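# Pull out the unbanded slide box's inner tray

## Task

Of the two slide boxes, pick the one that has no band around it and push or pull its inner tray out of its sleeve so that a few centimetres of the tray stick out past the sleeve, then leave it resting there. If the tray ends up sticking out less than that, partial credit rises with how far out it is. The banded box must finish upright with its tray fully closed, otherwise the task counts as failed.

## Robot and tools

Robot: two 6-joint arms, left_arm and right_arm, each with a parallel gripper. They face each other across the table. The calibrated base of left_arm is at (-0.024, +0.454, +0.039) m, on the +y side. The base of right_arm is at (-0.025, -0.464, +0.039) m. Arm names do not match image sides.

Scene frame: +z is up, the table top is at z = +0.020 m, and the origin lies roughly between the bases. Hand positions (metres), wxyz quaternions and velocities (m/s, rad/s) are all reported in this frame. They may be off by a few centimetres, more at long reach. Each gripper's fingers point along its own +x and close along its y. end_effector_position is the point between the fingers, 3-4 cm short of the tips. Only the outermost 1.5 cm of each pad is flat.

Row format, shared by execute_actions and move: 14 numbers, each in [-1, 1]. The first 7 belong to left_arm: waist, shoulder, elbow, wrist pitch, wrist yaw, wrist roll, opening. The next 7 are the same for right_arm. Both arms must always be given.

The six joint numbers are offsets, not poses. They count from the arm's Joint targets as they stand when the action (or the move) begins, not from the previous row. A value of 1.0 equals 2.055 rad for waist, shoulder and elbow, and 4.263 rad for the three wrist joints. Joint ranges in rad:
- waist: -3.054 to 3.054
- shoulder: 0 to 3.142
- elbow: 0 to 2.356
- wrist pitch and wrist yaw: -1.571 to 1.571
- wrist roll: -3.142 to 3.142
Asking for more than 0.028 rad beyond a range gets the action refused. "joint sent to its limit" means a joint was clipped at its end.

The opening number is absolute: +1 is fully open, -1 fully closed, and empty fingers touch near -0.78. Closing fully takes about 0.6 s. To leave a gripper unchanged, resend its current command (from Tool commands or your last call); sending 0 is a real command. To grip firmly, command about 0.08 below the grip_measured reading at first contact.

Per control step, a joint target can lead the measured angle by at most 0.368 rad (first three joints) or 0.763 rad (wrists). A step that would move the hand more than 70 mm is scaled back. Large turns therefore take several actions.

execute_actions(actions, cameras): actions is a list of actions. Each action is a table of 1 to 15 rows, one row per 1/30 s step. A short table repeats its last row up to 15 steps (0.5 s). An empty list just reports the state. cameras picks which images come back: null or ["all"] for all, [] for none.

move(target, speed, blend, opening_speed, blocking, cameras): joint-space path toward one row, or toward a list of up to 15 rows. Every row's offsets count from the same starting Joint targets. All joints move in step, so the hand path is curved and does not avoid obstacles.
- speed: rad/s for the joint with the longest way to go, 0.01 to 7, default 0.5. Give one value, or one per target.
- blend: corner rounding in rad, for lists.
- opening_speed: how fast the opening changes, in scale units per second, at least 0.2.
- blocking=false: returns after about 0.5 s while the move keeps running.
The "move:" line reports done, off_target, moving, held or fault, plus limits=held if any steps were withheld. Paths under 0.5 s are slowed; those over 10 s stop short.

wait(seconds 0-10, cameras): lets time pass while each arm holds its last command.

stop(cameras): brakes a running move.

zoom_image(camera, region): camera is cam_high, cam_left_wrist or cam_right_wrist. region is [x0, y0, x1, y1] in pixels of that camera's latest image, at most 504x504.

read_manual(section="licences"): returns licence text only.

finished_scene(scene=1): ends the scene for good. The tray must stay in place without the robot touching it.

Cameras: all images are 672x504. cam_high is fixed, looking down from near (-0.37, -0.03, 0.88). The two wrist cameras ride on the hands and can lag during motion.

Result lines:
- Joint positions and Joint velocities: six joints per arm, then the finger-pad gap in m (0.080 when fully open).
- Joint targets: the base your next offsets count from.
- Tool commands: the current gripper commands.
- grip_measured: finger opening on the command scale.
- grip_effort_n: gripper motor effort; negative means closing. It is not pad force.
- Joint torques and External joint torques: per joint. Positive is toward larger angles; an outside push toward larger angles lowers the external reading.
- Wrist depth: 7x7 cells in mm (70-1000); "-" means no reading.
- Step readings: joint positions at some steps.
- "blocked": an arm was stopped by something far from its goal.
- "joint command not followed": the clearance check altered some targets.
- MOTOR HOT and OVER-TEMPERATURE FAULT: heat warnings and heat stops.

Torque fault: contact torque reaching a joint's load limit stops that arm for 10 s. Limits in N m: waist 17.4, shoulder 21.6, elbow 21.5, wrist pitch 5.67, wrist yaw 5.65, wrist roll 5.3. A held object's weight counts toward these.

To stop pushing against something, command the targets back past the measured positions. Avoid:
- letting either arm hit or squeeze the other, or clamping on its fingers;
- fast impacts and hard shoves;
- dropping or releasing moving parts;
- knocking anything off the table;
- tipping or opening the banded box;
- holding the arms outstretched or under load for long, which heats the motors.
Objects may occasionally be nudged by outside disturbances.

Each tool is called after "Call:" as name([rows], argument=value, ...), one row to a line, values as JSON.

## Session

Call:
execute_actions(actions=[])

Scene clock: 0.00 s.
left_arm: end_effector_position=(-0.3695, +0.2012, +0.3353) grip_measured=+1.000 grip_effort_n=n/a end_effector_quat_wxyz=(+0.184, +0.042, +0.175, +0.966) | right_arm: end_effector_position=(-0.0638, -0.2453, +0.3103) grip_measured=+1.000 grip_effort_n=n/a end_effector_quat_wxyz=(+0.742, -0.094, +0.520, +0.413)
Joint positions: left_arm=[-0.587 1.733 1.188 0.626 1.363 0.282 0.08] | right_arm=[0.391 1.098 1.357 -1.358 0.308 1.116 0.08]
Joint velocities: within noise
Joint torques (N m): no reading
External joint torques (N m): no reading
Motor temperatures (°C): left_arm=[26 28 27 31 31 27] | right_arm=[27 26 29 31 32 26]
Heat: left arm: hottest wrist pitch 31 °C (+0.0 °C/min); right arm: hottest wrist yaw 32 °C (+0.0 °C/min).
Wrist depth (mm): cam_left_wrist=[- - - - - - - / - - - - - - - / - - - - - - - / - - - - - - - / - - - - - - 96 / - - - - - - 78 / - - - - - - -] | cam_right_wrist=[350 451 415 388 363 342 321 / 341 322 403 370 358 338 318 / 465 327 395 378 356 306 308 / 471 432 397 374 353 308 309 / - 85 391 363 346 334 87 / - - 391 316 342 330 84 / - 407 386 364 341 324 -]
Joint targets: left_arm=[-0.587 1.730 1.191 0.627 1.363 0.282] | right_arm=[0.391 1.096 1.358 -1.358 0.308 1.116]
Tool commands: left_gripper/opening=+1.0 right_gripper/opening=+1.0

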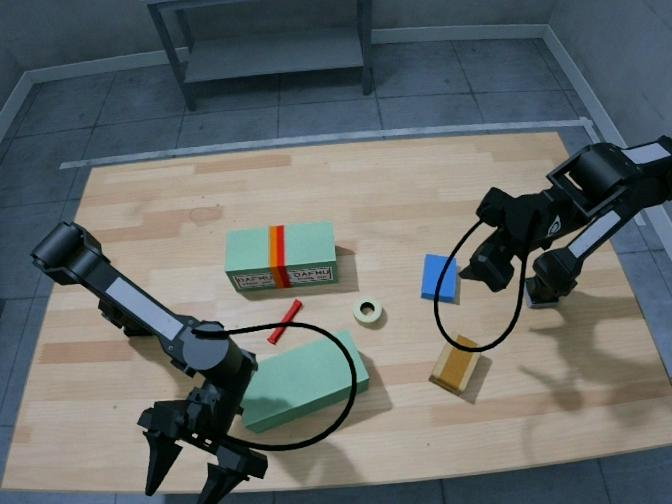

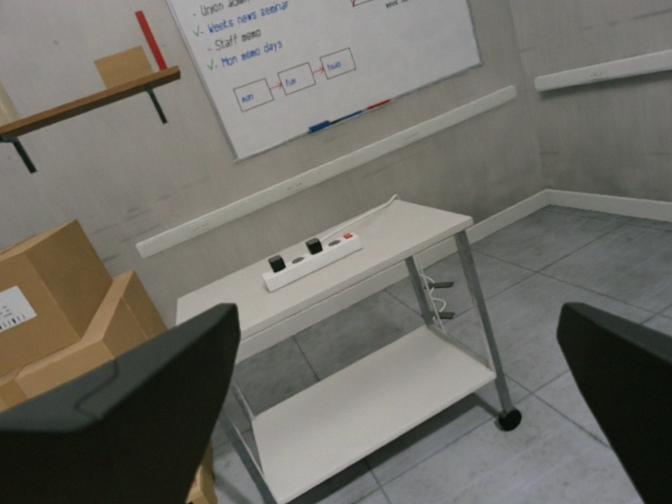

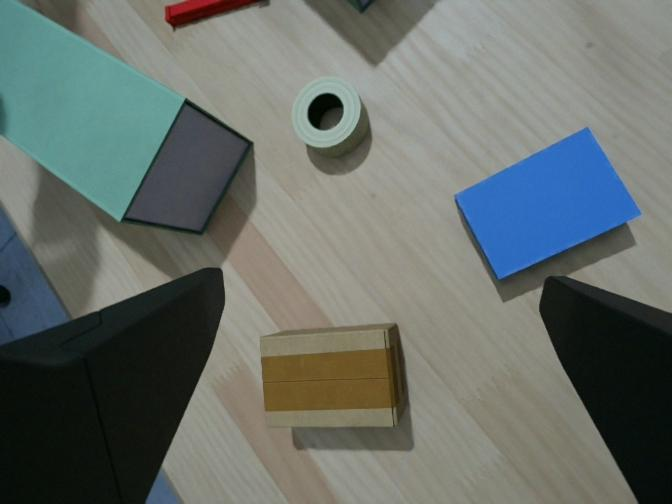

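Call:
zoom_image(camera="cam_high", region=[200, 200, 420, 450])

Call:
zoom_image(camera="cam_right_wrist", region=[0, 0, 300, 300])

Scaled by 2.016 from the camera's 672x504 image, which has a finer 960x720 frame.

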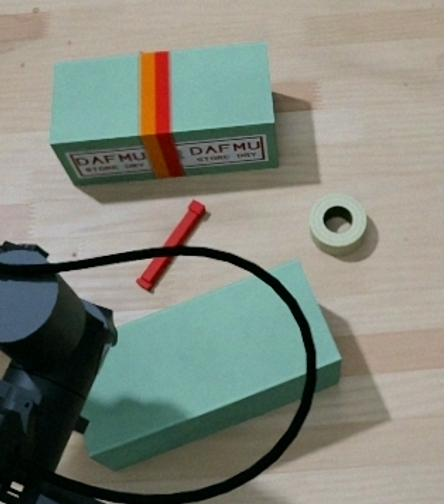

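Scaled by 1.680 from the camera's 672x504 image, which has a finer 960x720 frame.

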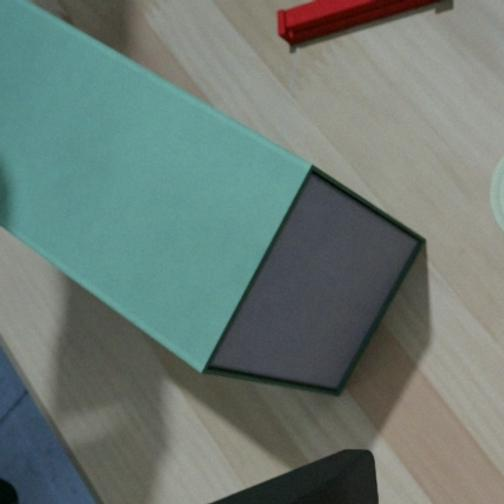

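Call:
move(target=[0.067,-0.370,-0.146,-0.363,-0.460,-0.066,1, 0,0,0,0,0,0,-1], speed=1.2)

Scene clock: 98.17 s.
left_arm: end_effector_position=(-0.0472, +0.2146, +0.2396) grip_measured=+1.000 grip_effort_n=-2.1 end_effector_quat_wxyz=(+0.662, +0.465, +0.123, -0.575) | right_arm: end_effector_position=(-0.0638, -0.2453, +0.3103) grip_measured=-0.775 grip_effort_n=-17.9 end_effector_quat_wxyz=(+0.742, -0.094, +0.520, +0.413)
Joint positions: left_arm=[-0.453 0.979 0.898 -0.92 -0.594 0.004 0.08] | right_arm=[0.391 1.098 1.357 -1.358 0.308 1.116 0]
Joint velocities: within noise
Joint torques (N m): left_arm=[0.24 -3.14 6.12 1.12 -0.42 -0.14] | right_arm=[0.02 -2.85 6.54 1.16 0.17 -0.01]
External joint torques (N m): left_arm=[0.24 -1.07 -0.12 0.01 -0.13 -0.11] | right_arm=[0 -0.67 0.88 0.14 -0.03 0]
Motor temperatures (°C): left_arm=[26 39 36 34 31 27] | right_arm=[27 27 36 34 32 26]
Heat: left arm: hottest shoulder 39 °C (+3.0 °C/min); right arm: hottest elbow 36 °C (+2.0 °C/min).
Wrist depth (mm): cam_left_wrist=[- 578 472 397 326 302 214 / - 534 285 340 331 290 258 / - 508 268 294 314 280 252 / - 477 255 260 302 266 244 / - 452 232 237 290 267 96 / - - 219 217 278 258 78 / - - 333 298 270 245 -] | cam_right_wrist=[352 446 417 390 362 341 323 / 342 323 404 365 359 338 317 / 467 326 395 377 356 307 307 / 466 427 397 377 349 310 311 / - 428 406 - - 325 308 / - - - - - - - / - - - - - - -]
Joint targets: left_arm=[-0.450 0.970 0.891 -0.921 -0.598 0.001] | right_arm=[0.391 1.096 1.358 -1.358 0.308 1.116]
move: done
camera_calibration:
cam_left_wrist: T_world_to_cam=[[-0.853935, 0.0927361, -0.51205, 0.0781983], [0.24161, 0.942159, -0.232295, -0.106716], [0.460891, -0.322081, -0.826948, 0.363881], [0, 0, 0, 1]] pos_world=[-0.0751495, 0.210491, 0.316163]

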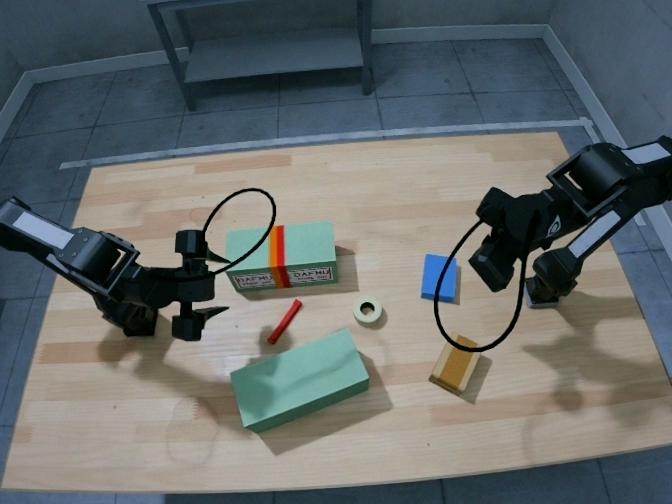

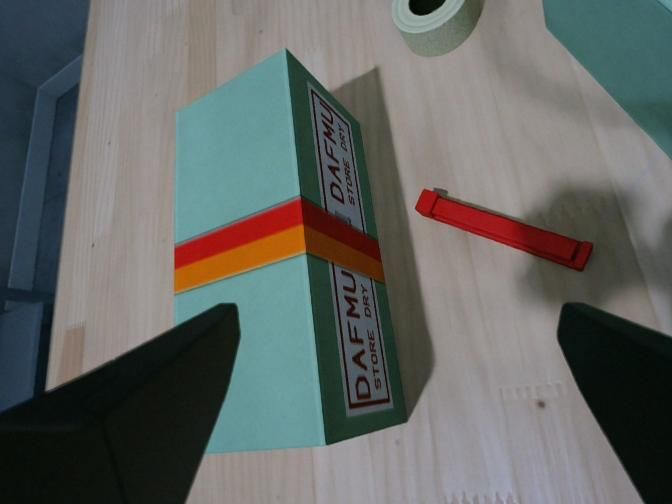

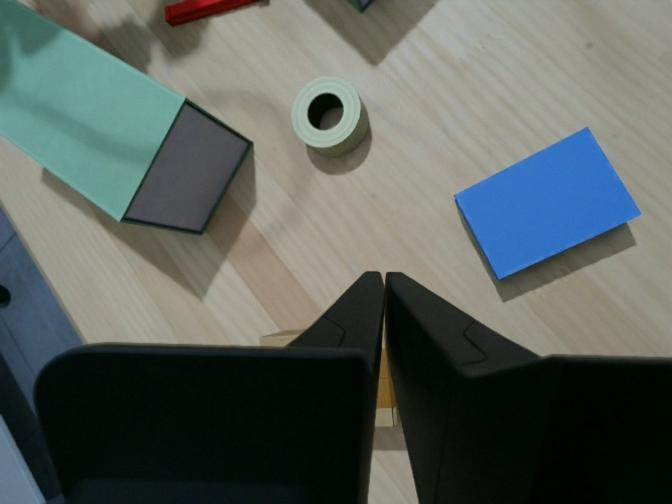

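Call:
zoom_image(camera="cam_high", region=[215, 310, 385, 440])

Scaled by 2.965 from the camera's 672x504 image, which has a finer 960x720 frame.

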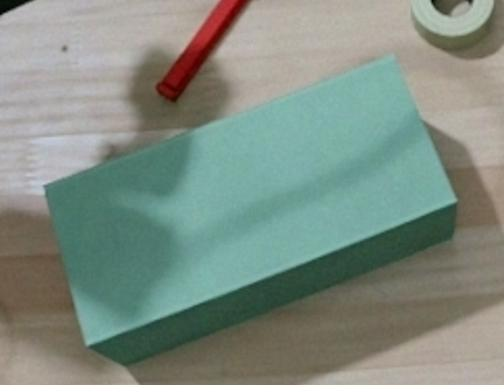

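Call:
move(target=[-0.0234,0.4788,0.4594,-0.1246,0.1403,0,0, 0.0832,0.2175,-0.072,0.0281,-0.0722,-0.3486,1], speed=1.0)

Scene clock: 245.63 s.
left_arm: end_effector_position=(-0.1983, +0.1314, +0.2008) grip_measured=+0.003 grip_effort_n=-17.4 end_effector_quat_wxyz=(+0.362, +0.608, +0.361, -0.608) | right_arm: end_effector_position=(-0.1627, -0.2378, +0.1697) grip_measured=+0.997 grip_effort_n=15.6 end_effector_quat_wxyz=(+0.233, -0.667, +0.221, +0.673)
Joint positions: left_arm=[-0.495 1.943 1.824 -1.45 -0.002 0.003 0.035] | right_arm=[0.56 1.531 1.217 -1.241 0.007 -0.364 0.08]
Joint velocities: within noise
Joint torques (N m): left_arm=[-0.27 -7.49 7.58 0.36 0.04 -0.09] | right_arm=[0.29 -4.7 5.47 0.54 -0.27 -0.2]
External joint torques (N m): left_arm=[-0.36 0.75 2.01 -0.01 0.05 -0.09] | right_arm=[0.28 0.75 -0.32 0.15 -0.25 -0.2]
Motor temperatures (°C): left_arm=[26 31 34 34 31 27] | right_arm=[27 27 38 35 32 26]
Heat: left arm: hottest elbow 34 °C (+0.0 °C/min); right arm: hottest elbow 38 °C (+0.0 °C/min).
Wrist depth (mm): cam_left_wrist=[113 114 111 111 110 199 200 / 120 119 120 118 117 208 212 / 239 128 126 126 125 124 223 / 248 250 136 135 134 133 135 / 272 270 248 142 142 90 259 / 276 - - 157 155 79 - / - - - 315 313 - -] | cam_right_wrist=[186 185 184 138 138 180 180 / 198 197 195 145 145 192 190 / 212 210 210 156 155 205 204 / 227 225 224 166 166 217 219 / - 85 242 240 239 233 87 / - - 264 261 257 238 80 / - 290 282 286 283 247 -]
Joint targets: left_arm=[-0.498 1.954 1.835 -1.452 0.000 0.000] | right_arm=[0.562 1.543 1.210 -1.238 0.001 -0.370]
move: done
camera_calibration:
cam_left_wrist: T_world_to_cam=[[-0.864183, 0.501876, -0.0361748, -0.214355], [0.454523, 0.809443, 0.371766, -0.0624718], [0.215862, 0.304832, -0.927621, 0.263862], [0, 0, 0, 1]] pos_world=[-0.213805, 0.0777136, 0.260235]
cam_right_wrist: T_world_to_cam=[[0.595483, 0.803283, 0.0116634, 0.294462], [0.732402, -0.54879, 0.403009, -0.0584925], [0.330131, -0.231443, -0.915121, 0.233284], [0, 0, 0, 1]] pos_world=[-0.209521, -0.214644, 0.233622]

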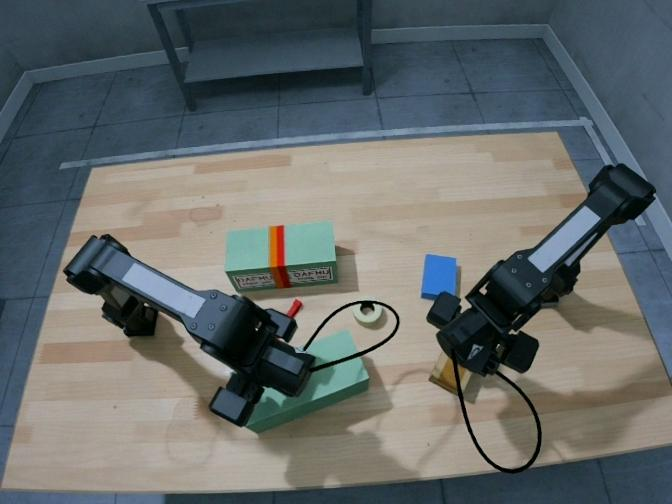

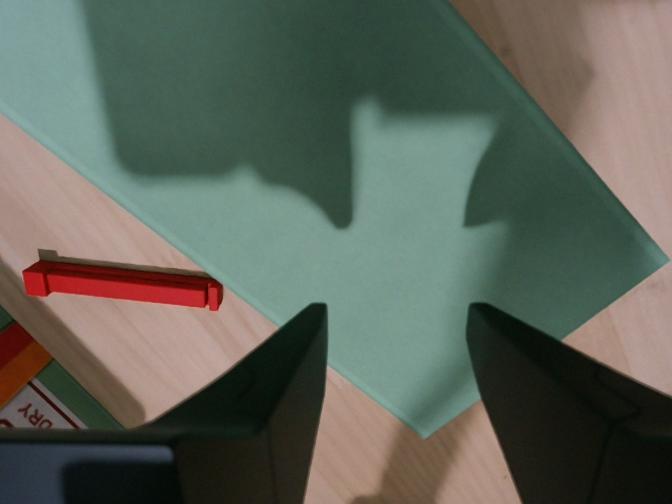

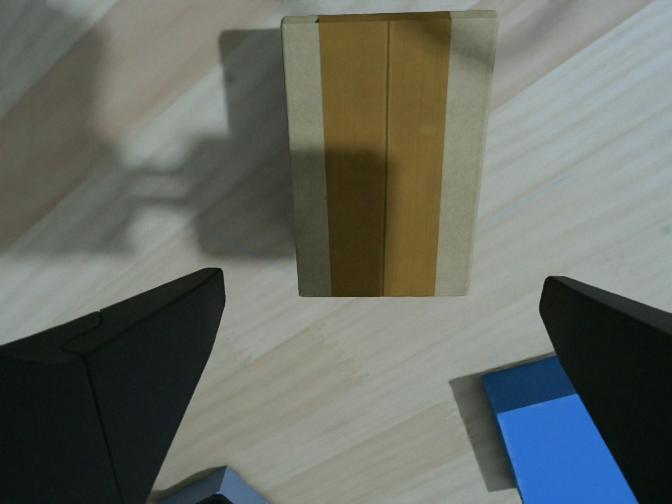

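Call:
move(target=[0,0,0,0,0,0,0, -0.0117,0.035,-0.0234,0.0281,0,-0.0056,1], cameras=["cam_right_wrist"])

Scene clock: 285.23 s.
left_arm: end_effector_position=(-0.1984, +0.1314, +0.2009) grip_measured=+0.003 grip_effort_n=-17.4 end_effector_quat_wxyz=(+0.362, +0.608, +0.360, -0.608) | right_arm: end_effector_position=(-0.1661, -0.2224, +0.1399) grip_measured=+0.997 grip_effort_n=15.6 end_effector_quat_wxyz=(+0.231, -0.667, +0.220, +0.673)
Joint positions: left_arm=[-0.495 1.943 1.824 -1.45 -0.002 0.003 0.035] | right_arm=[0.541 1.602 1.169 -1.121 0.006 -0.388 0.08]
Joint velocities: within noise
Joint torques (N m): left_arm=[-0.37 -7.42 7.57 0.37 0.03 -0.1] | right_arm=[-0.26 -5.25 5.34 0.62 -0.23 -0.17]
External joint torques (N m): left_arm=[-0.38 0.8 2.03 0.01 0.03 -0.1] | right_arm=[-0.23 0.66 -0.35 0.23 -0.21 -0.17]
Motor temperatures (°C): left_arm=[26 34 34 32 30 27] | right_arm=[27 29 37 33 32 26]
Heat: left arm: hottest shoulder 34 °C (+3.0 °C/min); right arm: hottest elbow 37 °C (-1.0 °C/min).
Wrist depth (mm): cam_left_wrist=[113 114 111 111 111 199 200 / 120 120 120 118 117 207 212 / 238 127 126 126 125 124 223 / 248 250 136 135 134 133 135 / 272 270 247 142 142 90 260 / 276 - - 157 156 79 - / - - - 314 313 - -] | cam_right_wrist=[159 158 156 153 152 154 153 / 169 168 120 116 115 164 163 / 181 180 129 125 125 175 174 / 195 194 139 134 136 186 187 / - 85 145 145 146 199 87 / - - 226 223 221 220 80 / - 251 248 243 242 205 -]
Joint targets: left_arm=[-0.498 1.954 1.835 -1.452 0.000 0.000] | right_arm=[0.538 1.616 1.162 -1.118 0.000 -0.394]
move: done
camera_calibration:
cam_right_wrist: T_world_to_cam=[[0.591494, 0.806229, 0.0113984, 0.284419], [0.735311, -0.545157, 0.402643, -0.0342693], [0.330836, -0.22978, -0.915286, 0.211263], [0, 0, 0, 1]] pos_world=[-0.212927, -0.199445, 0.203922]
Images, in order (width x height): cam_right_wrist 672x504.

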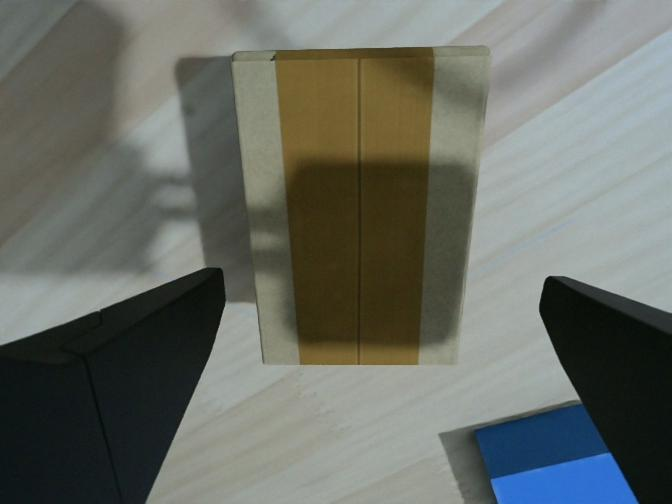

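Call:
move([
  [0,0,0,0,0,0,0, 0.0054,0,0,0,0,0.0028,1],
  [0,0,0,0,0,0,0, 0.0054,0.0387,-0.0908,0.0626,0,0.0028,1],
  [0,0,0,0,0,0,0, 0.0054,0.0387,-0.0908,0.0626,0,0.0028,0.5],
], cameras=["cam_right_wrist"], speed=0.3)

Scene clock: 310.07 s.
left_arm: end_effector_position=(-0.1984, +0.1314, +0.2009) grip_measured=+0.003 grip_effort_n=-17.4 end_effector_quat_wxyz=(+0.362, +0.608, +0.360, -0.608) | right_arm: end_effector_position=(-0.1678, -0.2237, +0.0750) grip_measured=+0.687 grip_effort_n=-83.5 end_effector_quat_wxyz=(+0.229, -0.667, +0.218, +0.675)
Joint positions: left_arm=[-0.495 1.943 1.824 -1.45 -0.002 0.003 0.035] | right_arm=[0.548 1.682 0.982 -0.853 0.005 -0.388 0.066]
Joint velocities: within noise
Joint torques (N m): left_arm=[-0.28 -7.45 7.58 0.39 0.04 -0.1] | right_arm=[0.23 -5.34 4.92 0.53 -0.18 0.22]
External joint torques (N m): left_arm=[-0.25 0.81 2.05 0.05 0.04 -0.09] | right_arm=[0.24 0.74 -0.29 0.17 -0.16 0.22]
Motor temperatures (°C): left_arm=[26 36 35 32 30 27] | right_arm=[27 30 35 33 32 26]
Heat: left arm: hottest shoulder 36 °C (+4.1 °C/min); right arm: hottest elbow 35 °C (-3.0 °C/min).
Wrist depth (mm): cam_left_wrist=[113 114 111 111 111 199 199 / 120 119 120 118 117 207 212 / 238 128 127 125 125 124 222 / 249 250 136 135 134 133 136 / 273 271 247 142 142 90 259 / 275 - - 157 156 79 - / - - - 314 311 - -] | cam_right_wrist=[- - 99 - - - - / 108 - - - - - - / 115 - - - - - - / 125 125 - - - - - / - - - 71 - - 123 / - - - - - - - / - - 84 - 83 81 -]
Joint targets: left_arm=[-0.498 1.954 1.835 -1.452 0.000 0.000] | right_arm=[0.549 1.695 0.975 -0.851 0.000 -0.382]
move: done
camera_calibration:
cam_right_wrist: T_world_to_cam=[[0.586613, 0.8098, 0.0104088, 0.287349], [0.739348, -0.540735, 0.401211, -0.00585523], [0.330529, -0.22766, -0.915927, 0.152484], [0, 0, 0, 1]] pos_world=[-0.214634, -0.201147, 0.139023]
Images, in order (width x height): cam_right_wrist 672x504.

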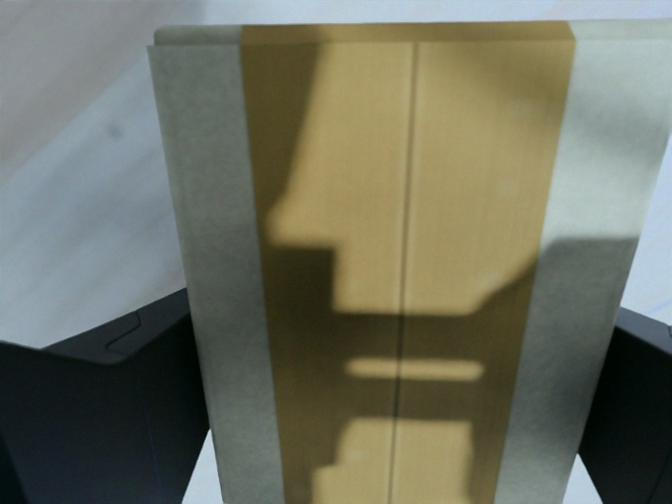

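Call:
move([
  [0,0,0,0,0,0,0, 0,-0.0154,0.0364,-0.025,0,0,0.5],
  [0,0,0,0,0,0,0, 0.1703,-0.0154,0.0364,-0.025,0,0,0.5],
  [0,0,0,0,0,0,0, 0.1703,0.0005,-0.001,0.0005,0,0,0.5],
  [0,0,0,0,0,0,0, 0.1703,0,0,0,0,0,1],
  [0,0,0,0,0,0,0, 0.1703,-0.06,0.14,-0.09,0,0,1],
], speed=[0.3,0.4,0.2,0.5,0.8])

Scene clock: 323.53 s.
left_arm: end_effector_position=(-0.1984, +0.1314, +0.2009) grip_measured=+0.003 grip_effort_n=-17.4 end_effector_quat_wxyz=(+0.362, +0.608, +0.360, -0.608) | right_arm: end_effector_position=(-0.2393, -0.2888, +0.1666) grip_measured=+0.997 grip_effort_n=15.6 end_effector_quat_wxyz=(+0.107, -0.697, +0.100, +0.702)
Joint positions: left_arm=[-0.495 1.943 1.824 -1.45 -0.002 0.003 0.035] | right_arm=[0.897 1.581 1.255 -1.232 0.005 -0.388 0.08]
Joint velocities: within noise
Joint torques (N m): left_arm=[-0.32 -7.5 7.59 0.39 0.04 -0.08] | right_arm=[0.29 -7.67 7.34 0.14 -0.18 0.2]
External joint torques (N m): left_arm=[-0.3 0.71 2.1 0.06 0.04 -0.08] | right_arm=[0.29 -1.86 1.58 -0.23 -0.16 0.19]
Motor temperatures (°C): left_arm=[26 36 35 32 30 27] | right_arm=[27 31 35 33 32 26]
Heat: left arm: hottest shoulder 36 °C (+3.0 °C/min); right arm: hottest elbow 35 °C (-2.0 °C/min).
Wrist depth (mm): cam_left_wrist=[113 114 111 111 110 199 200 / 120 119 120 118 117 208 212 / 238 127 126 125 125 124 223 / 248 251 136 135 133 133 135 / 273 270 248 142 142 90 259 / 275 - - 157 156 79 - / - - - 315 312 - -] | cam_right_wrist=[183 183 180 175 175 177 176 / 195 195 190 142 141 189 187 / 209 207 206 152 151 201 200 / 226 223 222 163 164 213 214 / - 85 239 236 235 230 87 / - - 261 257 255 253 80 / - 290 283 280 278 271 -]
Joint targets: left_arm=[-0.498 1.954 1.835 -1.452 0.000 0.000] | right_arm=[0.899 1.572 1.263 -1.235 0.000 -0.382]
move: done
camera_calibration:
cam_left_wrist: T_world_to_cam=[[-0.864161, 0.50191, -0.0362197, -0.214338], [0.45462, 0.809543, 0.371431, -0.0624086], [0.215746, 0.30451, -0.927754, 0.26399], [0, 0, 0, 1]] pos_world=[-0.213805, 0.0777135, 0.260335]
cam_right_wrist: T_world_to_cam=[[0.273833, 0.961744, 0.00803528, 0.350488], [0.87793, -0.253363, 0.406258, 0.0904003], [0.392752, -0.104193, -0.913723, 0.295449], [0, 0, 0, 1]] pos_world=[-0.291379, -0.283392, 0.230417]

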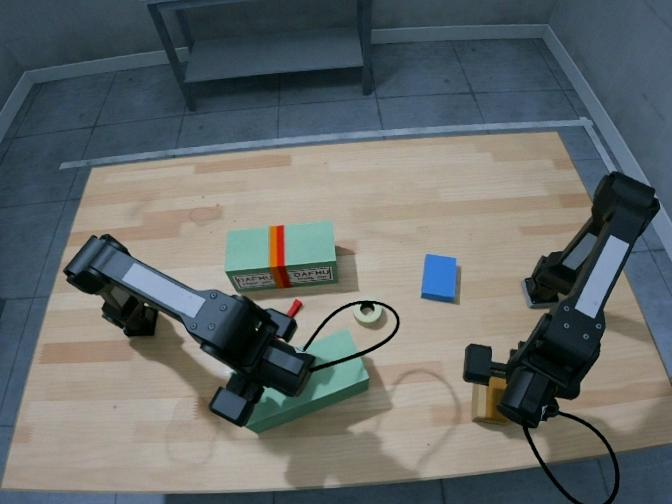

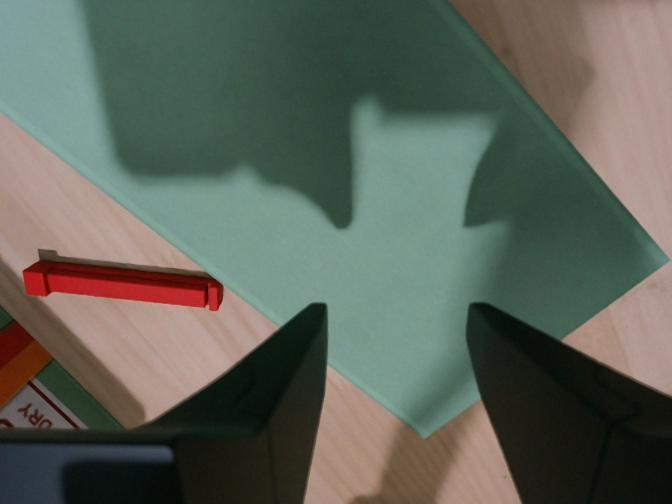

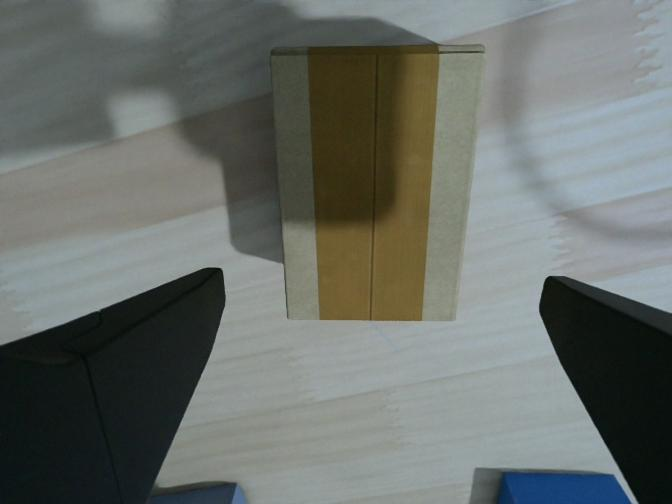

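Call:
move([
  [0,-0.0020,-0.0300,0.0130,0,0,0, -0.2929,-0.1946,-0.438,0.4091,0,0.0896,-1],
  [0,-0.0035,-0.0530,0.0239,0,0,0, -0.2929,0.1667,-0.4586,0.5932,0,0.0896,-1],
], speed=[1.0,0.6], blend=0.1)

Scene clock: 352.53 s.
left_arm: end_effector_position=(-0.1999, +0.1286, +0.1779) grip_measured=+0.003 grip_effort_n=-17.4 end_effector_quat_wxyz=(+0.363, +0.606, +0.359, -0.610) | right_arm: end_effector_position=(-0.1318, -0.1059, +0.0851) grip_measured=-0.775 grip_effort_n=-17.9 end_effector_quat_wxyz=(+0.592, -0.117, +0.082, +0.793)
Joint positions: left_arm=[-0.495 1.943 1.733 -1.352 -0.002 0.003 0.035] | right_arm=[0.3 1.901 0.324 1.29 0.005 -0.007 0]
Joint velocities: within noise
Joint torques (N m): left_arm=[-0.23 -8.19 5.29 0.63 0.03 -0.09] | right_arm=[-0.18 -4.93 2.9 2.2 -0.17 0.25]
External joint torques (N m): left_arm=[-0.26 0.12 -0.33 0.26 0.04 -0.09] | right_arm=[-0.24 0.59 -0.12 0.49 -0.16 0.25]
Motor temperatures (°C): left_arm=[26 37 35 32 30 27] | right_arm=[27 33 37 33 32 26]
Heat: left arm: hottest shoulder 37 °C (+2.0 °C/min); right arm: hottest elbow 37 °C (+1.0 °C/min).
Wrist depth (mm): cam_left_wrist=[- 93 92 90 90 179 180 / - 97 96 98 95 - 191 / - 105 105 103 102 101 201 / 230 111 111 110 111 110 109 / 245 246 117 116 116 113 116 / 261 - - 128 129 79 - / - - - 285 138 - -] | cam_right_wrist=[- - 118 116 - 117 421 / - 306 133 132 134 131 314 / 241 232 153 149 148 151 236 / 188 188 176 166 169 184 192 / 163 159 164 - - 160 161 / - - - - - - - / - - - - - - -]
Joint targets: left_arm=[-0.498 1.947 1.726 -1.350 0.000 0.000] | right_arm=[0.298 1.915 0.321 1.294 0.000 0.000]
move: done
camera_calibration:
cam_left_wrist: T_world_to_cam=[[-0.864293, 0.50167, -0.0363985, -0.214993], [0.455735, 0.811666, 0.365381, -0.0498809], [0.212844, 0.299208, -0.930146, 0.244403], [0, 0, 0, 1]] pos_world=[-0.215105, 0.0752149, 0.237731]
cam_right_wrist: T_world_to_cam=[[0.956338, 0.291353, 0.0230707, 0.163418], [0.207727, -0.622066, -0.754906, 0.0469342], [-0.205592, 0.726737, -0.655427, 0.184936], [0, 0, 0, 1]] pos_world=[-0.128011, -0.152816, 0.152873]

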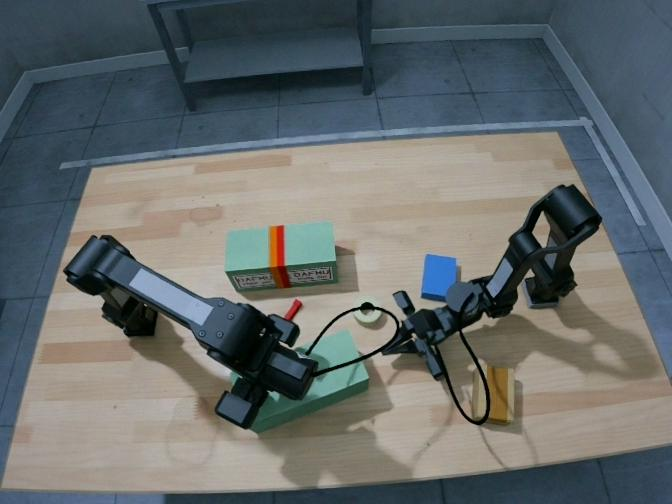

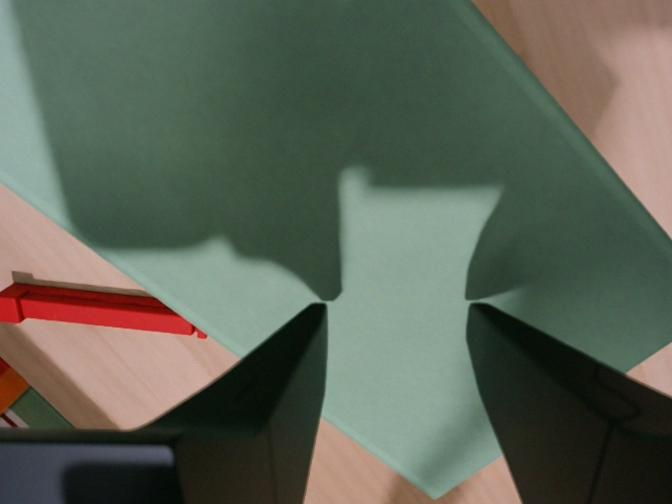

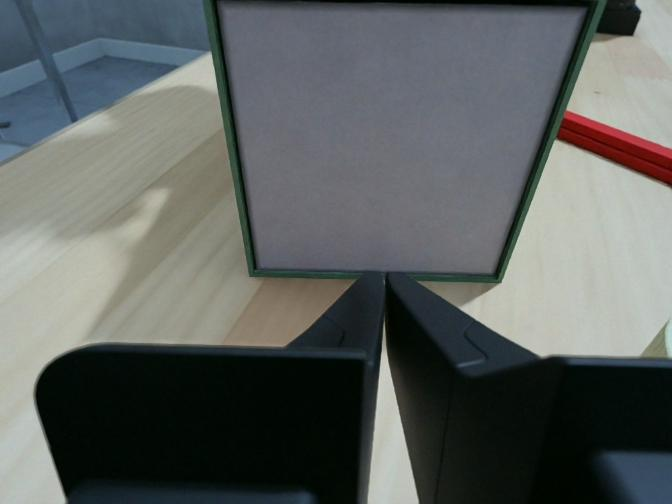

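Call:
move(target=[0,-0.002,-0.030,0.0134,0,0,0, 0,0,0,0,0,0,-1], speed=0.1, cameras=["cam_left_wrist"])

Scene clock: 358.77 s.
left_arm: end_effector_position=(-0.1996, +0.1291, +0.1668) grip_measured=+0.003 grip_effort_n=-17.0 end_effector_quat_wxyz=(+0.364, +0.604, +0.359, -0.611) | right_arm: end_effector_position=(-0.1318, -0.1059, +0.0851) grip_measured=-0.775 grip_effort_n=-17.9 end_effector_quat_wxyz=(+0.592, -0.117, +0.082, +0.793)
Joint positions: left_arm=[-0.495 1.937 1.681 -1.302 -0.001 0.003 0.035] | right_arm=[0.3 1.901 0.324 1.29 0.005 -0.007 0]
Joint velocities: within noise
Joint torques (N m): left_arm=[-0.2 -8.01 4.22 1.08 0.04 -0.1] | right_arm=[-0.19 -4.71 2.89 2.19 -0.16 0.26]
External joint torques (N m): left_arm=[-0.19 0.18 -1.34 0.72 0.04 -0.1] | right_arm=[-0.22 0.79 -0.15 0.48 -0.15 0.25]
Motor temperatures (°C): left_arm=[26 37 36 32 30 27] | right_arm=[27 33 37 35 32 26]
Heat: left arm: hottest shoulder 37 °C (+2.0 °C/min); right arm: hottest elbow 37 °C (+1.0 °C/min).
Wrist depth (mm): cam_left_wrist=[- 84 82 83 - 170 173 / - 89 - 88 88 89 182 / - 95 96 94 94 92 94 / - 102 101 100 100 99 98 / 227 217 107 105 107 90 105 / 249 - - 114 114 79 - / - - - 128 126 - -] | cam_right_wrist=[- - 118 117 - 117 422 / - 304 132 132 134 130 313 / 243 233 153 149 147 151 237 / 187 189 176 165 169 184 192 / 163 158 164 - - 160 161 / - - - - - - - / - - - - - - -]
Joint targets: left_arm=[-0.498 1.943 1.665 -1.293 0.000 0.000] | right_arm=[0.298 1.914 0.321 1.294 0.000 0.000]
move: done
camera_calibration:
cam_left_wrist: T_world_to_cam=[[-0.864539, 0.501264, -0.0361445, -0.215562], [0.456236, 0.812969, 0.361844, -0.0457925], [0.210764, 0.296338, -0.931538, 0.234075], [0, 0, 0, 1]] pos_world=[-0.214804, 0.0759162, 0.226828]
Images, in order (width x height): cam_left_wrist 672x504.

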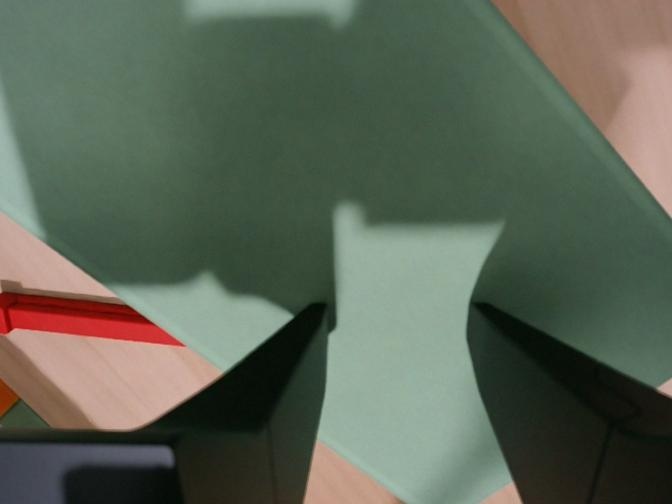

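Call:
move(target=[0,-0.0017,-0.026,0.0115,0,0,0, 0,0,0,0,0,0,-1], speed=0.1, cameras=["cam_left_wrist"])

Scene clock: 370.13 s.
left_arm: end_effector_position=(-0.1991, +0.1301, +0.1648) grip_measured=+0.003 grip_effort_n=-17.0 end_effector_quat_wxyz=(+0.369, +0.597, +0.354, -0.619) | right_arm: end_effector_position=(-0.1318, -0.1059, +0.0852) grip_measured=-0.775 grip_effort_n=-17.4 end_effector_quat_wxyz=(+0.592, -0.117, +0.082, +0.793)
Joint positions: left_arm=[-0.495 1.911 1.636 -1.259 -0.001 0.003 0.035] | right_arm=[0.3 1.901 0.324 1.29 0.005 -0.007 0]
Joint velocities: within noise
Joint torques (N m): left_arm=[-0.28 -5.26 3.08 1.51 0.03 -0.07] | right_arm=[-0.2 -4.77 2.88 2.19 -0.17 0.26]
External joint torques (N m): left_arm=[-0.32 2.85 -2.57 1.1 0.04 -0.07] | right_arm=[-0.21 0.79 -0.18 0.45 -0.17 0.26]
Motor temperatures (°C): left_arm=[26 38 35 32 30 27] | right_arm=[27 32 36 37 32 26]
Heat: left arm: hottest shoulder 38 °C (+2.0 °C/min); right arm: hottest wrist pitch 37 °C (+4.1 °C/min).
Wrist depth (mm): cam_left_wrist=[- 86 84 85 83 172 174 / - 91 90 89 89 89 183 / - 97 97 95 95 93 95 / - 102 102 101 100 99 98 / 224 108 107 105 107 90 105 / 245 - - 115 113 79 - / - - - 124 124 - -] | cam_right_wrist=[- - 117 116 - 118 418 / - 305 133 132 134 130 316 / 243 232 153 149 147 151 237 / 188 189 177 166 169 184 191 / 163 158 164 - - 160 161 / - - - - - - - / - - - - - - -]
Joint targets: left_arm=[-0.498 1.939 1.611 -1.244 0.000 0.001] | right_arm=[0.298 1.914 0.321 1.294 0.000 0.000]
move: done
camera_calibration:
cam_left_wrist: T_world_to_cam=[[-0.864994, 0.500421, -0.0369368, -0.215515], [0.460391, 0.820765, 0.338208, -0.0424956], [0.199563, 0.275542, -0.940346, 0.233743], [0, 0, 0, 1]] pos_world=[-0.213501, 0.0783212, 0.226211]
Images, in order (width x height): cam_left_wrist 672x504.

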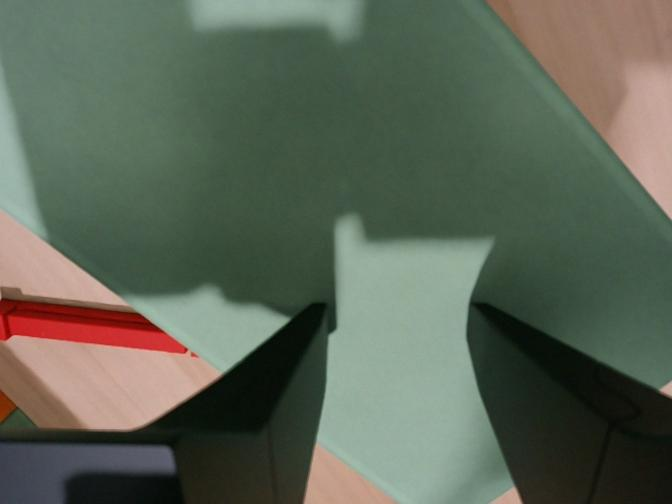

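Call:
move([
  [0,-0.0017,-0.026,0.0115,0,0,0, 0.001,0.0345,0.0837,-0.0239,0,0,-1],
  [0,-0.0017,-0.026,0.0115,0,0,0, 0.0015,0.0608,0.145,-0.0408,0,0,-1],
], speed=[0.15,0.07])

Scene clock: 395.83 s.
left_arm: end_effector_position=(-0.1986, +0.1311, +0.1629) grip_measured=+0.003 grip_effort_n=-17.0 end_effector_quat_wxyz=(+0.373, +0.588, +0.349, -0.626) | right_arm: end_effector_position=(-0.1510, -0.0422, +0.0848) grip_measured=-0.775 grip_effort_n=-17.9 end_effector_quat_wxyz=(+0.592, -0.119, +0.084, +0.793)
Joint positions: left_arm=[-0.495 1.884 1.592 -1.215 -0.001 0.003 0.035] | right_arm=[0.3 2.018 0.601 1.124 0.005 -0.007 0]
Joint velocities: within noise
Joint torques (N m): left_arm=[-0.27 -2.61 1.99 1.87 0.05 -0.05] | right_arm=[0.11 -5.67 6.24 1.66 -0.16 0.26]
External joint torques (N m): left_arm=[-0.28 5.35 -3.68 1.42 0.06 -0.05] | right_arm=[0.11 1.52 2.35 -0.07 -0.16 0.26]
Motor temperatures (°C): left_arm=[26 37 33 35 30 27] | right_arm=[26 31 34 40 32 26]
Heat: left arm: hottest shoulder 37 °C (+1.0 °C/min); right arm: hottest wrist pitch 40 °C (+8.0 °C/min).
Wrist depth (mm): cam_left_wrist=[- 88 86 87 85 175 177 / - 92 92 91 91 89 185 / - 98 - 96 96 94 190 / - 103 102 102 101 100 99 / 223 109 108 105 107 90 105 / 241 - - 114 112 79 - / - - - 122 122 - -] | cam_right_wrist=[- - - - - - - / - - 82 82 - 82 - / - - 91 90 91 89 88 / 182 - 107 103 100 101 97 / 158 149 118 79 - 118 - / - - - - - - - / - - - - - - -]
Joint targets: left_arm=[-0.498 1.936 1.558 -1.195 0.000 0.000] | right_arm=[0.301 2.039 0.619 1.120 0.000 0.000]
move: off_target (left_arm); left_arm: the shoulder is farthest, 0.052 rad from its target
camera_calibration:
cam_left_wrist: T_world_to_cam=[[-0.865622, 0.499286, -0.0375907, -0.215509], [0.46423, 0.828436, 0.313344, -0.0390561], [0.187589, 0.253786, -0.948896, 0.233384], [0, 0, 0, 1]] pos_world=[-0.212199, 0.0807264, 0.225594]
cam_right_wrist: T_world_to_cam=[[0.956298, 0.291483, 0.0230764, 0.1633], [0.208914, -0.625922, -0.751383, 0.090133], [-0.204571, 0.723367, -0.659462, 0.134827], [0, 0, 0, 1]] pos_world=[-0.147412, -0.0887123, 0.152869]

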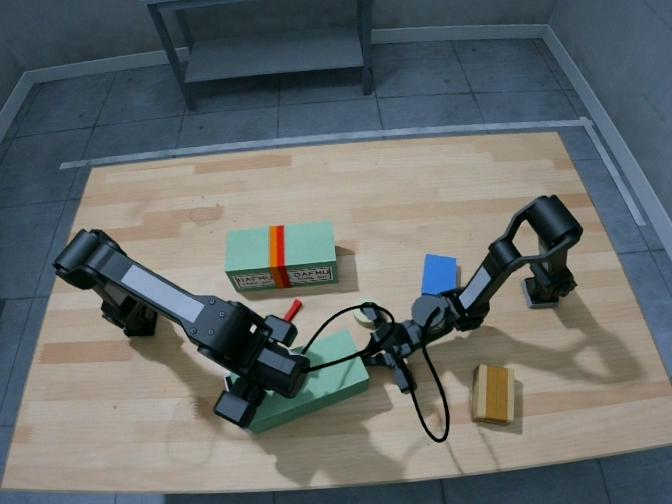

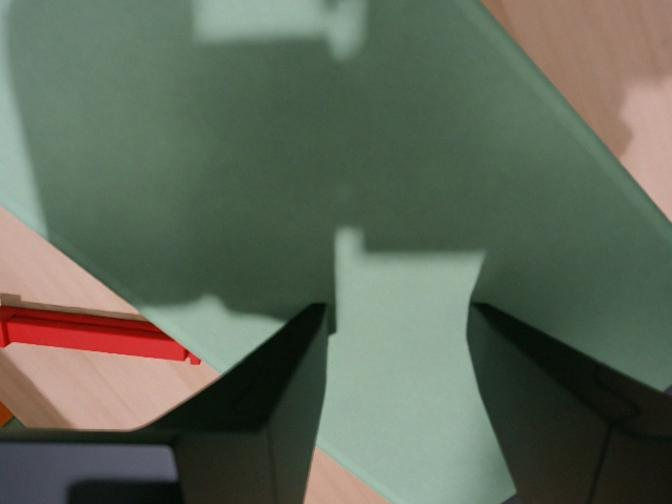

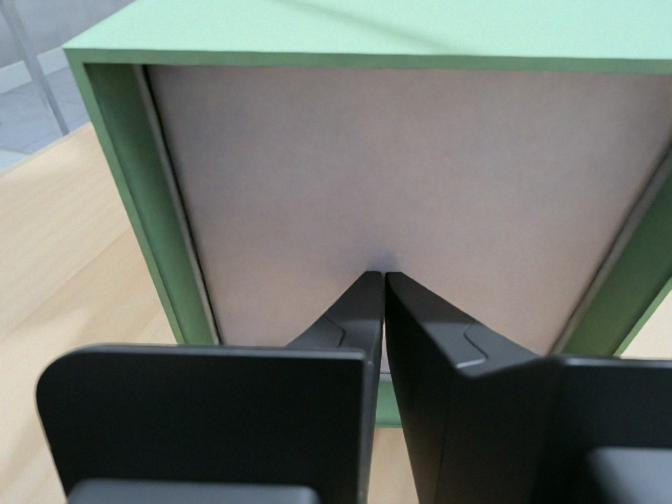

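Call:
move(target=[0,0,0,0,0,0,0, 0.0005,0.0292,0.0633,-0.0164,0,0,-1], speed=0.08)

Scene clock: 403.77 s.
left_arm: end_effector_position=(-0.1986, +0.1311, +0.1629) grip_measured=+0.003 grip_effort_n=-17.0 end_effector_quat_wxyz=(+0.373, +0.588, +0.349, -0.626) | right_arm: end_effector_position=(-0.1598, -0.0130, +0.0861) grip_measured=-0.775 grip_effort_n=-17.4 end_effector_quat_wxyz=(+0.592, -0.118, +0.083, +0.793)
Joint positions: left_arm=[-0.495 1.884 1.592 -1.215 -0.001 0.003 0.035] | right_arm=[0.3 2.076 0.732 1.054 0.005 -0.007 0]
Joint velocities: within noise
Joint torques (N m): left_arm=[-0.25 -2.63 1.96 1.86 0.03 -0.07] | right_arm=[0.18 -6.19 6.88 1.58 -0.16 0.24]
External joint torques (N m): left_arm=[-0.24 5.39 -3.8 1.38 0.04 -0.07] | right_arm=[0.17 1.74 2.67 -0.14 -0.16 0.24]
Motor temperatures (°C): left_arm=[26 36 33 36 30 27] | right_arm=[26 32 34 39 32 26]
Heat: left arm: hottest shoulder 36 °C (-1.0 °C/min); right arm: hottest wrist pitch 39 °C (+7.0 °C/min).
Wrist depth (mm): cam_left_wrist=[- 88 86 87 85 176 176 / - 92 92 91 91 89 184 / - 98 - 96 96 94 190 / - 103 102 102 100 100 99 / 223 109 108 105 107 90 105 / 240 - - 114 112 79 - / - - - 121 121 - -] | cam_right_wrist=[- - - - - - - / - - - - - - - / - - - 95 - - - / - - 107 103 100 102 97 / - - 118 79 - 119 - / - - - - - - - / - - - - - - -]
Joint targets: left_arm=[-0.498 1.936 1.558 -1.195 0.000 0.000] | right_arm=[0.302 2.099 0.749 1.050 0.000 0.000]
move: off_target (left_arm); left_arm: the shoulder is farthest, 0.052 rad from its target
camera_calibration:
cam_left_wrist: T_world_to_cam=[[-0.865622, 0.499286, -0.0375907, -0.215509], [0.46423, 0.828436, 0.313344, -0.0390561], [0.187589, 0.253786, -0.948896, 0.233384], [0, 0, 0, 1]] pos_world=[-0.212199, 0.0807264, 0.225594]
cam_right_wrist: T_world_to_cam=[[0.956321, 0.29141, 0.02304, 0.163144], [0.208202, -0.623686, -0.753438, 0.111343], [-0.20519, 0.725325, -0.657116, 0.112523], [0, 0, 0, 1]] pos_world=[-0.156111, -0.0597143, 0.154071]

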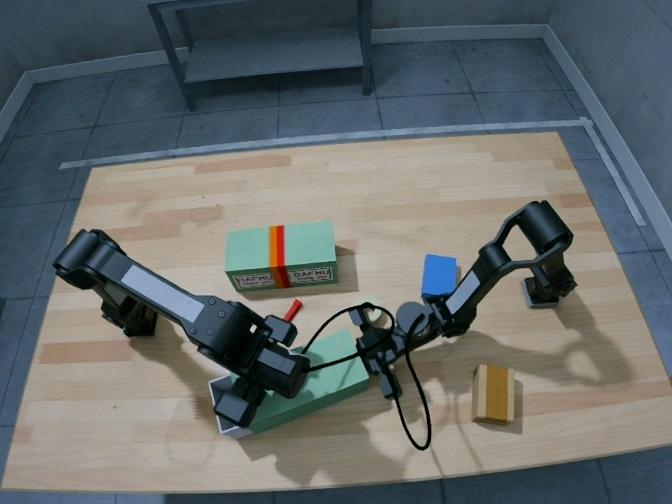

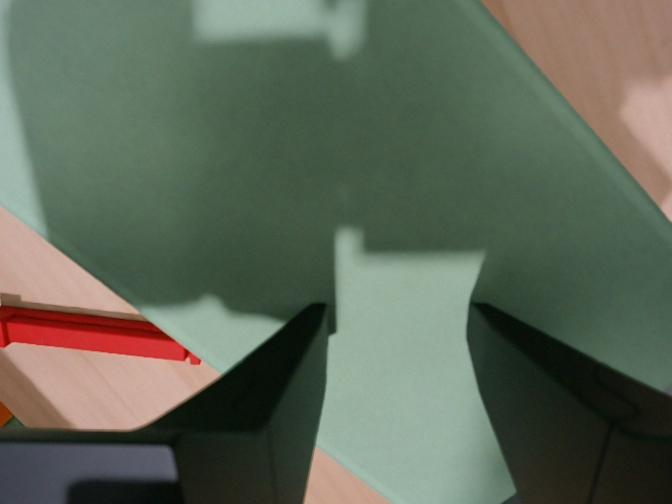

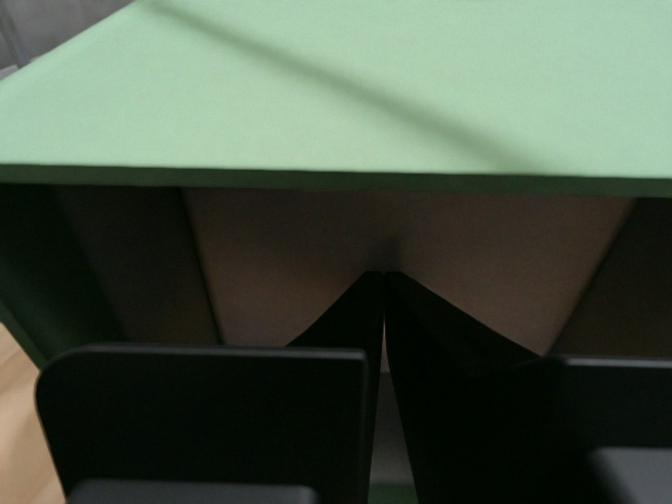

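Call:
move(target=[0,0,0,0,0,0,0, 0.0003,0.0117,0.0263,-0.0071,0,0,-1], speed=0.08)

Scene clock: 413.57 s.
left_arm: end_effector_position=(-0.1986, +0.1311, +0.1629) grip_measured=+0.003 grip_effort_n=-17.0 end_effector_quat_wxyz=(+0.373, +0.588, +0.349, -0.626) | right_arm: end_effector_position=(-0.1634, -0.0012, +0.0869) grip_measured=-0.775 grip_effort_n=-17.4 end_effector_quat_wxyz=(+0.592, -0.118, +0.083, +0.793)
Joint positions: left_arm=[-0.495 1.884 1.592 -1.215 -0.001 0.003 0.035] | right_arm=[0.3 2.099 0.786 1.024 0.005 -0.007 0]
Joint velocities: within noise
Joint torques (N m): left_arm=[-0.26 -2.63 1.98 1.86 0.04 -0.06] | right_arm=[0.26 -6.4 6.66 1.59 -0.16 0.25]
External joint torques (N m): left_arm=[-0.18 5.3 -3.66 1.42 0.04 -0.06] | right_arm=[0.35 1.93 2.21 -0.16 -0.17 0.25]
Motor temperatures (°C): left_arm=[26 35 32 36 30 27] | right_arm=[26 32 35 39 32 26]
Heat: left arm: hottest wrist pitch 36 °C (+4.0 °C/min); right arm: hottest wrist pitch 39 °C (+6.0 °C/min).
Wrist depth (mm): cam_left_wrist=[- 88 86 87 85 175 176 / - 92 92 91 91 89 185 / - 98 - 96 96 94 190 / - 103 102 102 100 100 99 / 223 109 108 105 107 90 105 / 241 - - 114 112 79 - / - - - 122 121 - -] | cam_right_wrist=[- - - - - - - / - - - - - - - / - - - - - - - / - - - - - - - / - - 119 - - 119 - / - - - - - - - / - - - - - - -]
Joint targets: left_arm=[-0.498 1.936 1.558 -1.195 0.000 0.000] | right_arm=[0.302 2.123 0.803 1.020 0.000 0.000]
move: off_target (left_arm); left_arm: the shoulder is farthest, 0.052 rad from its target
camera_calibration:
cam_left_wrist: T_world_to_cam=[[-0.865622, 0.499286, -0.0375907, -0.215509], [0.46423, 0.828436, 0.313344, -0.0390561], [0.187589, 0.253786, -0.948896, 0.233384], [0, 0, 0, 1]] pos_world=[-0.212199, 0.0807264, 0.225594]
cam_right_wrist: T_world_to_cam=[[0.956314, 0.291428, 0.0231155, 0.163053], [0.208119, -0.623138, -0.753913, 0.119983], [-0.205307, 0.725788, -0.656567, 0.103697], [0, 0, 0, 1]] pos_world=[-0.159611, -0.0480148, 0.154772]

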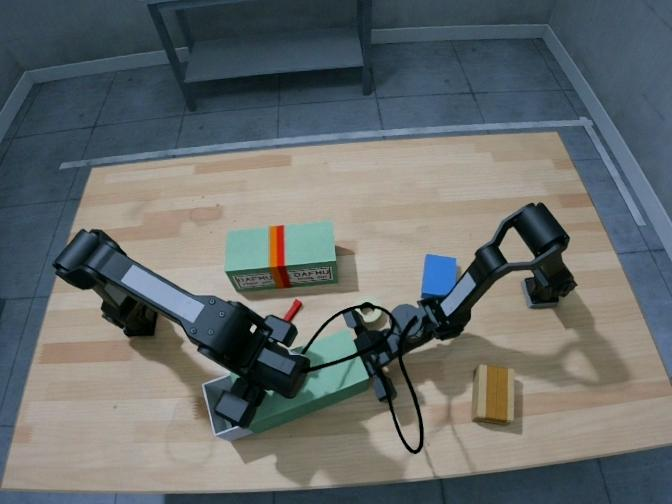

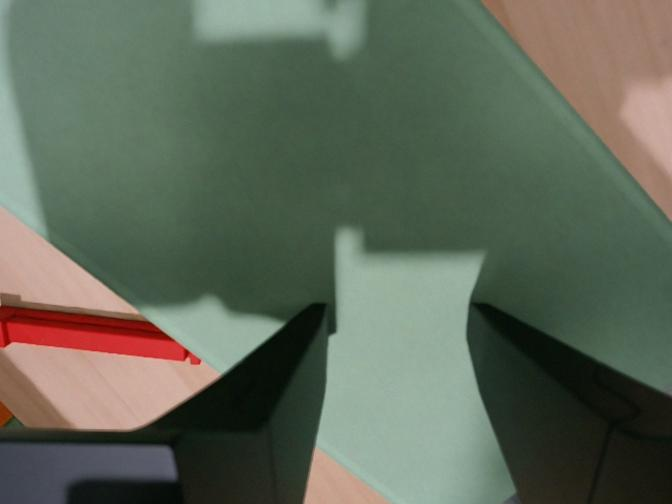

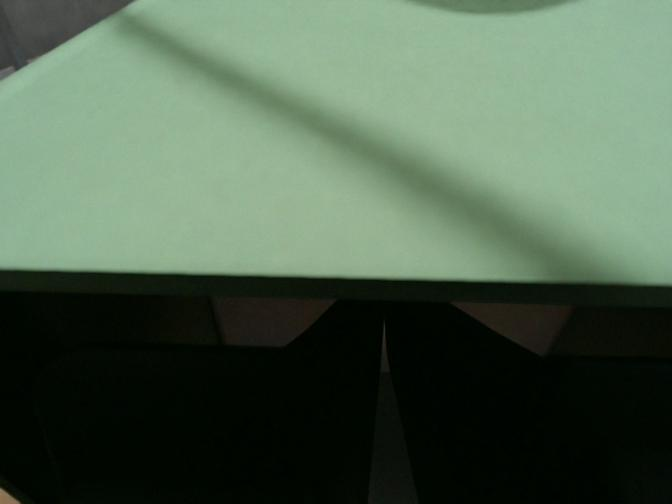

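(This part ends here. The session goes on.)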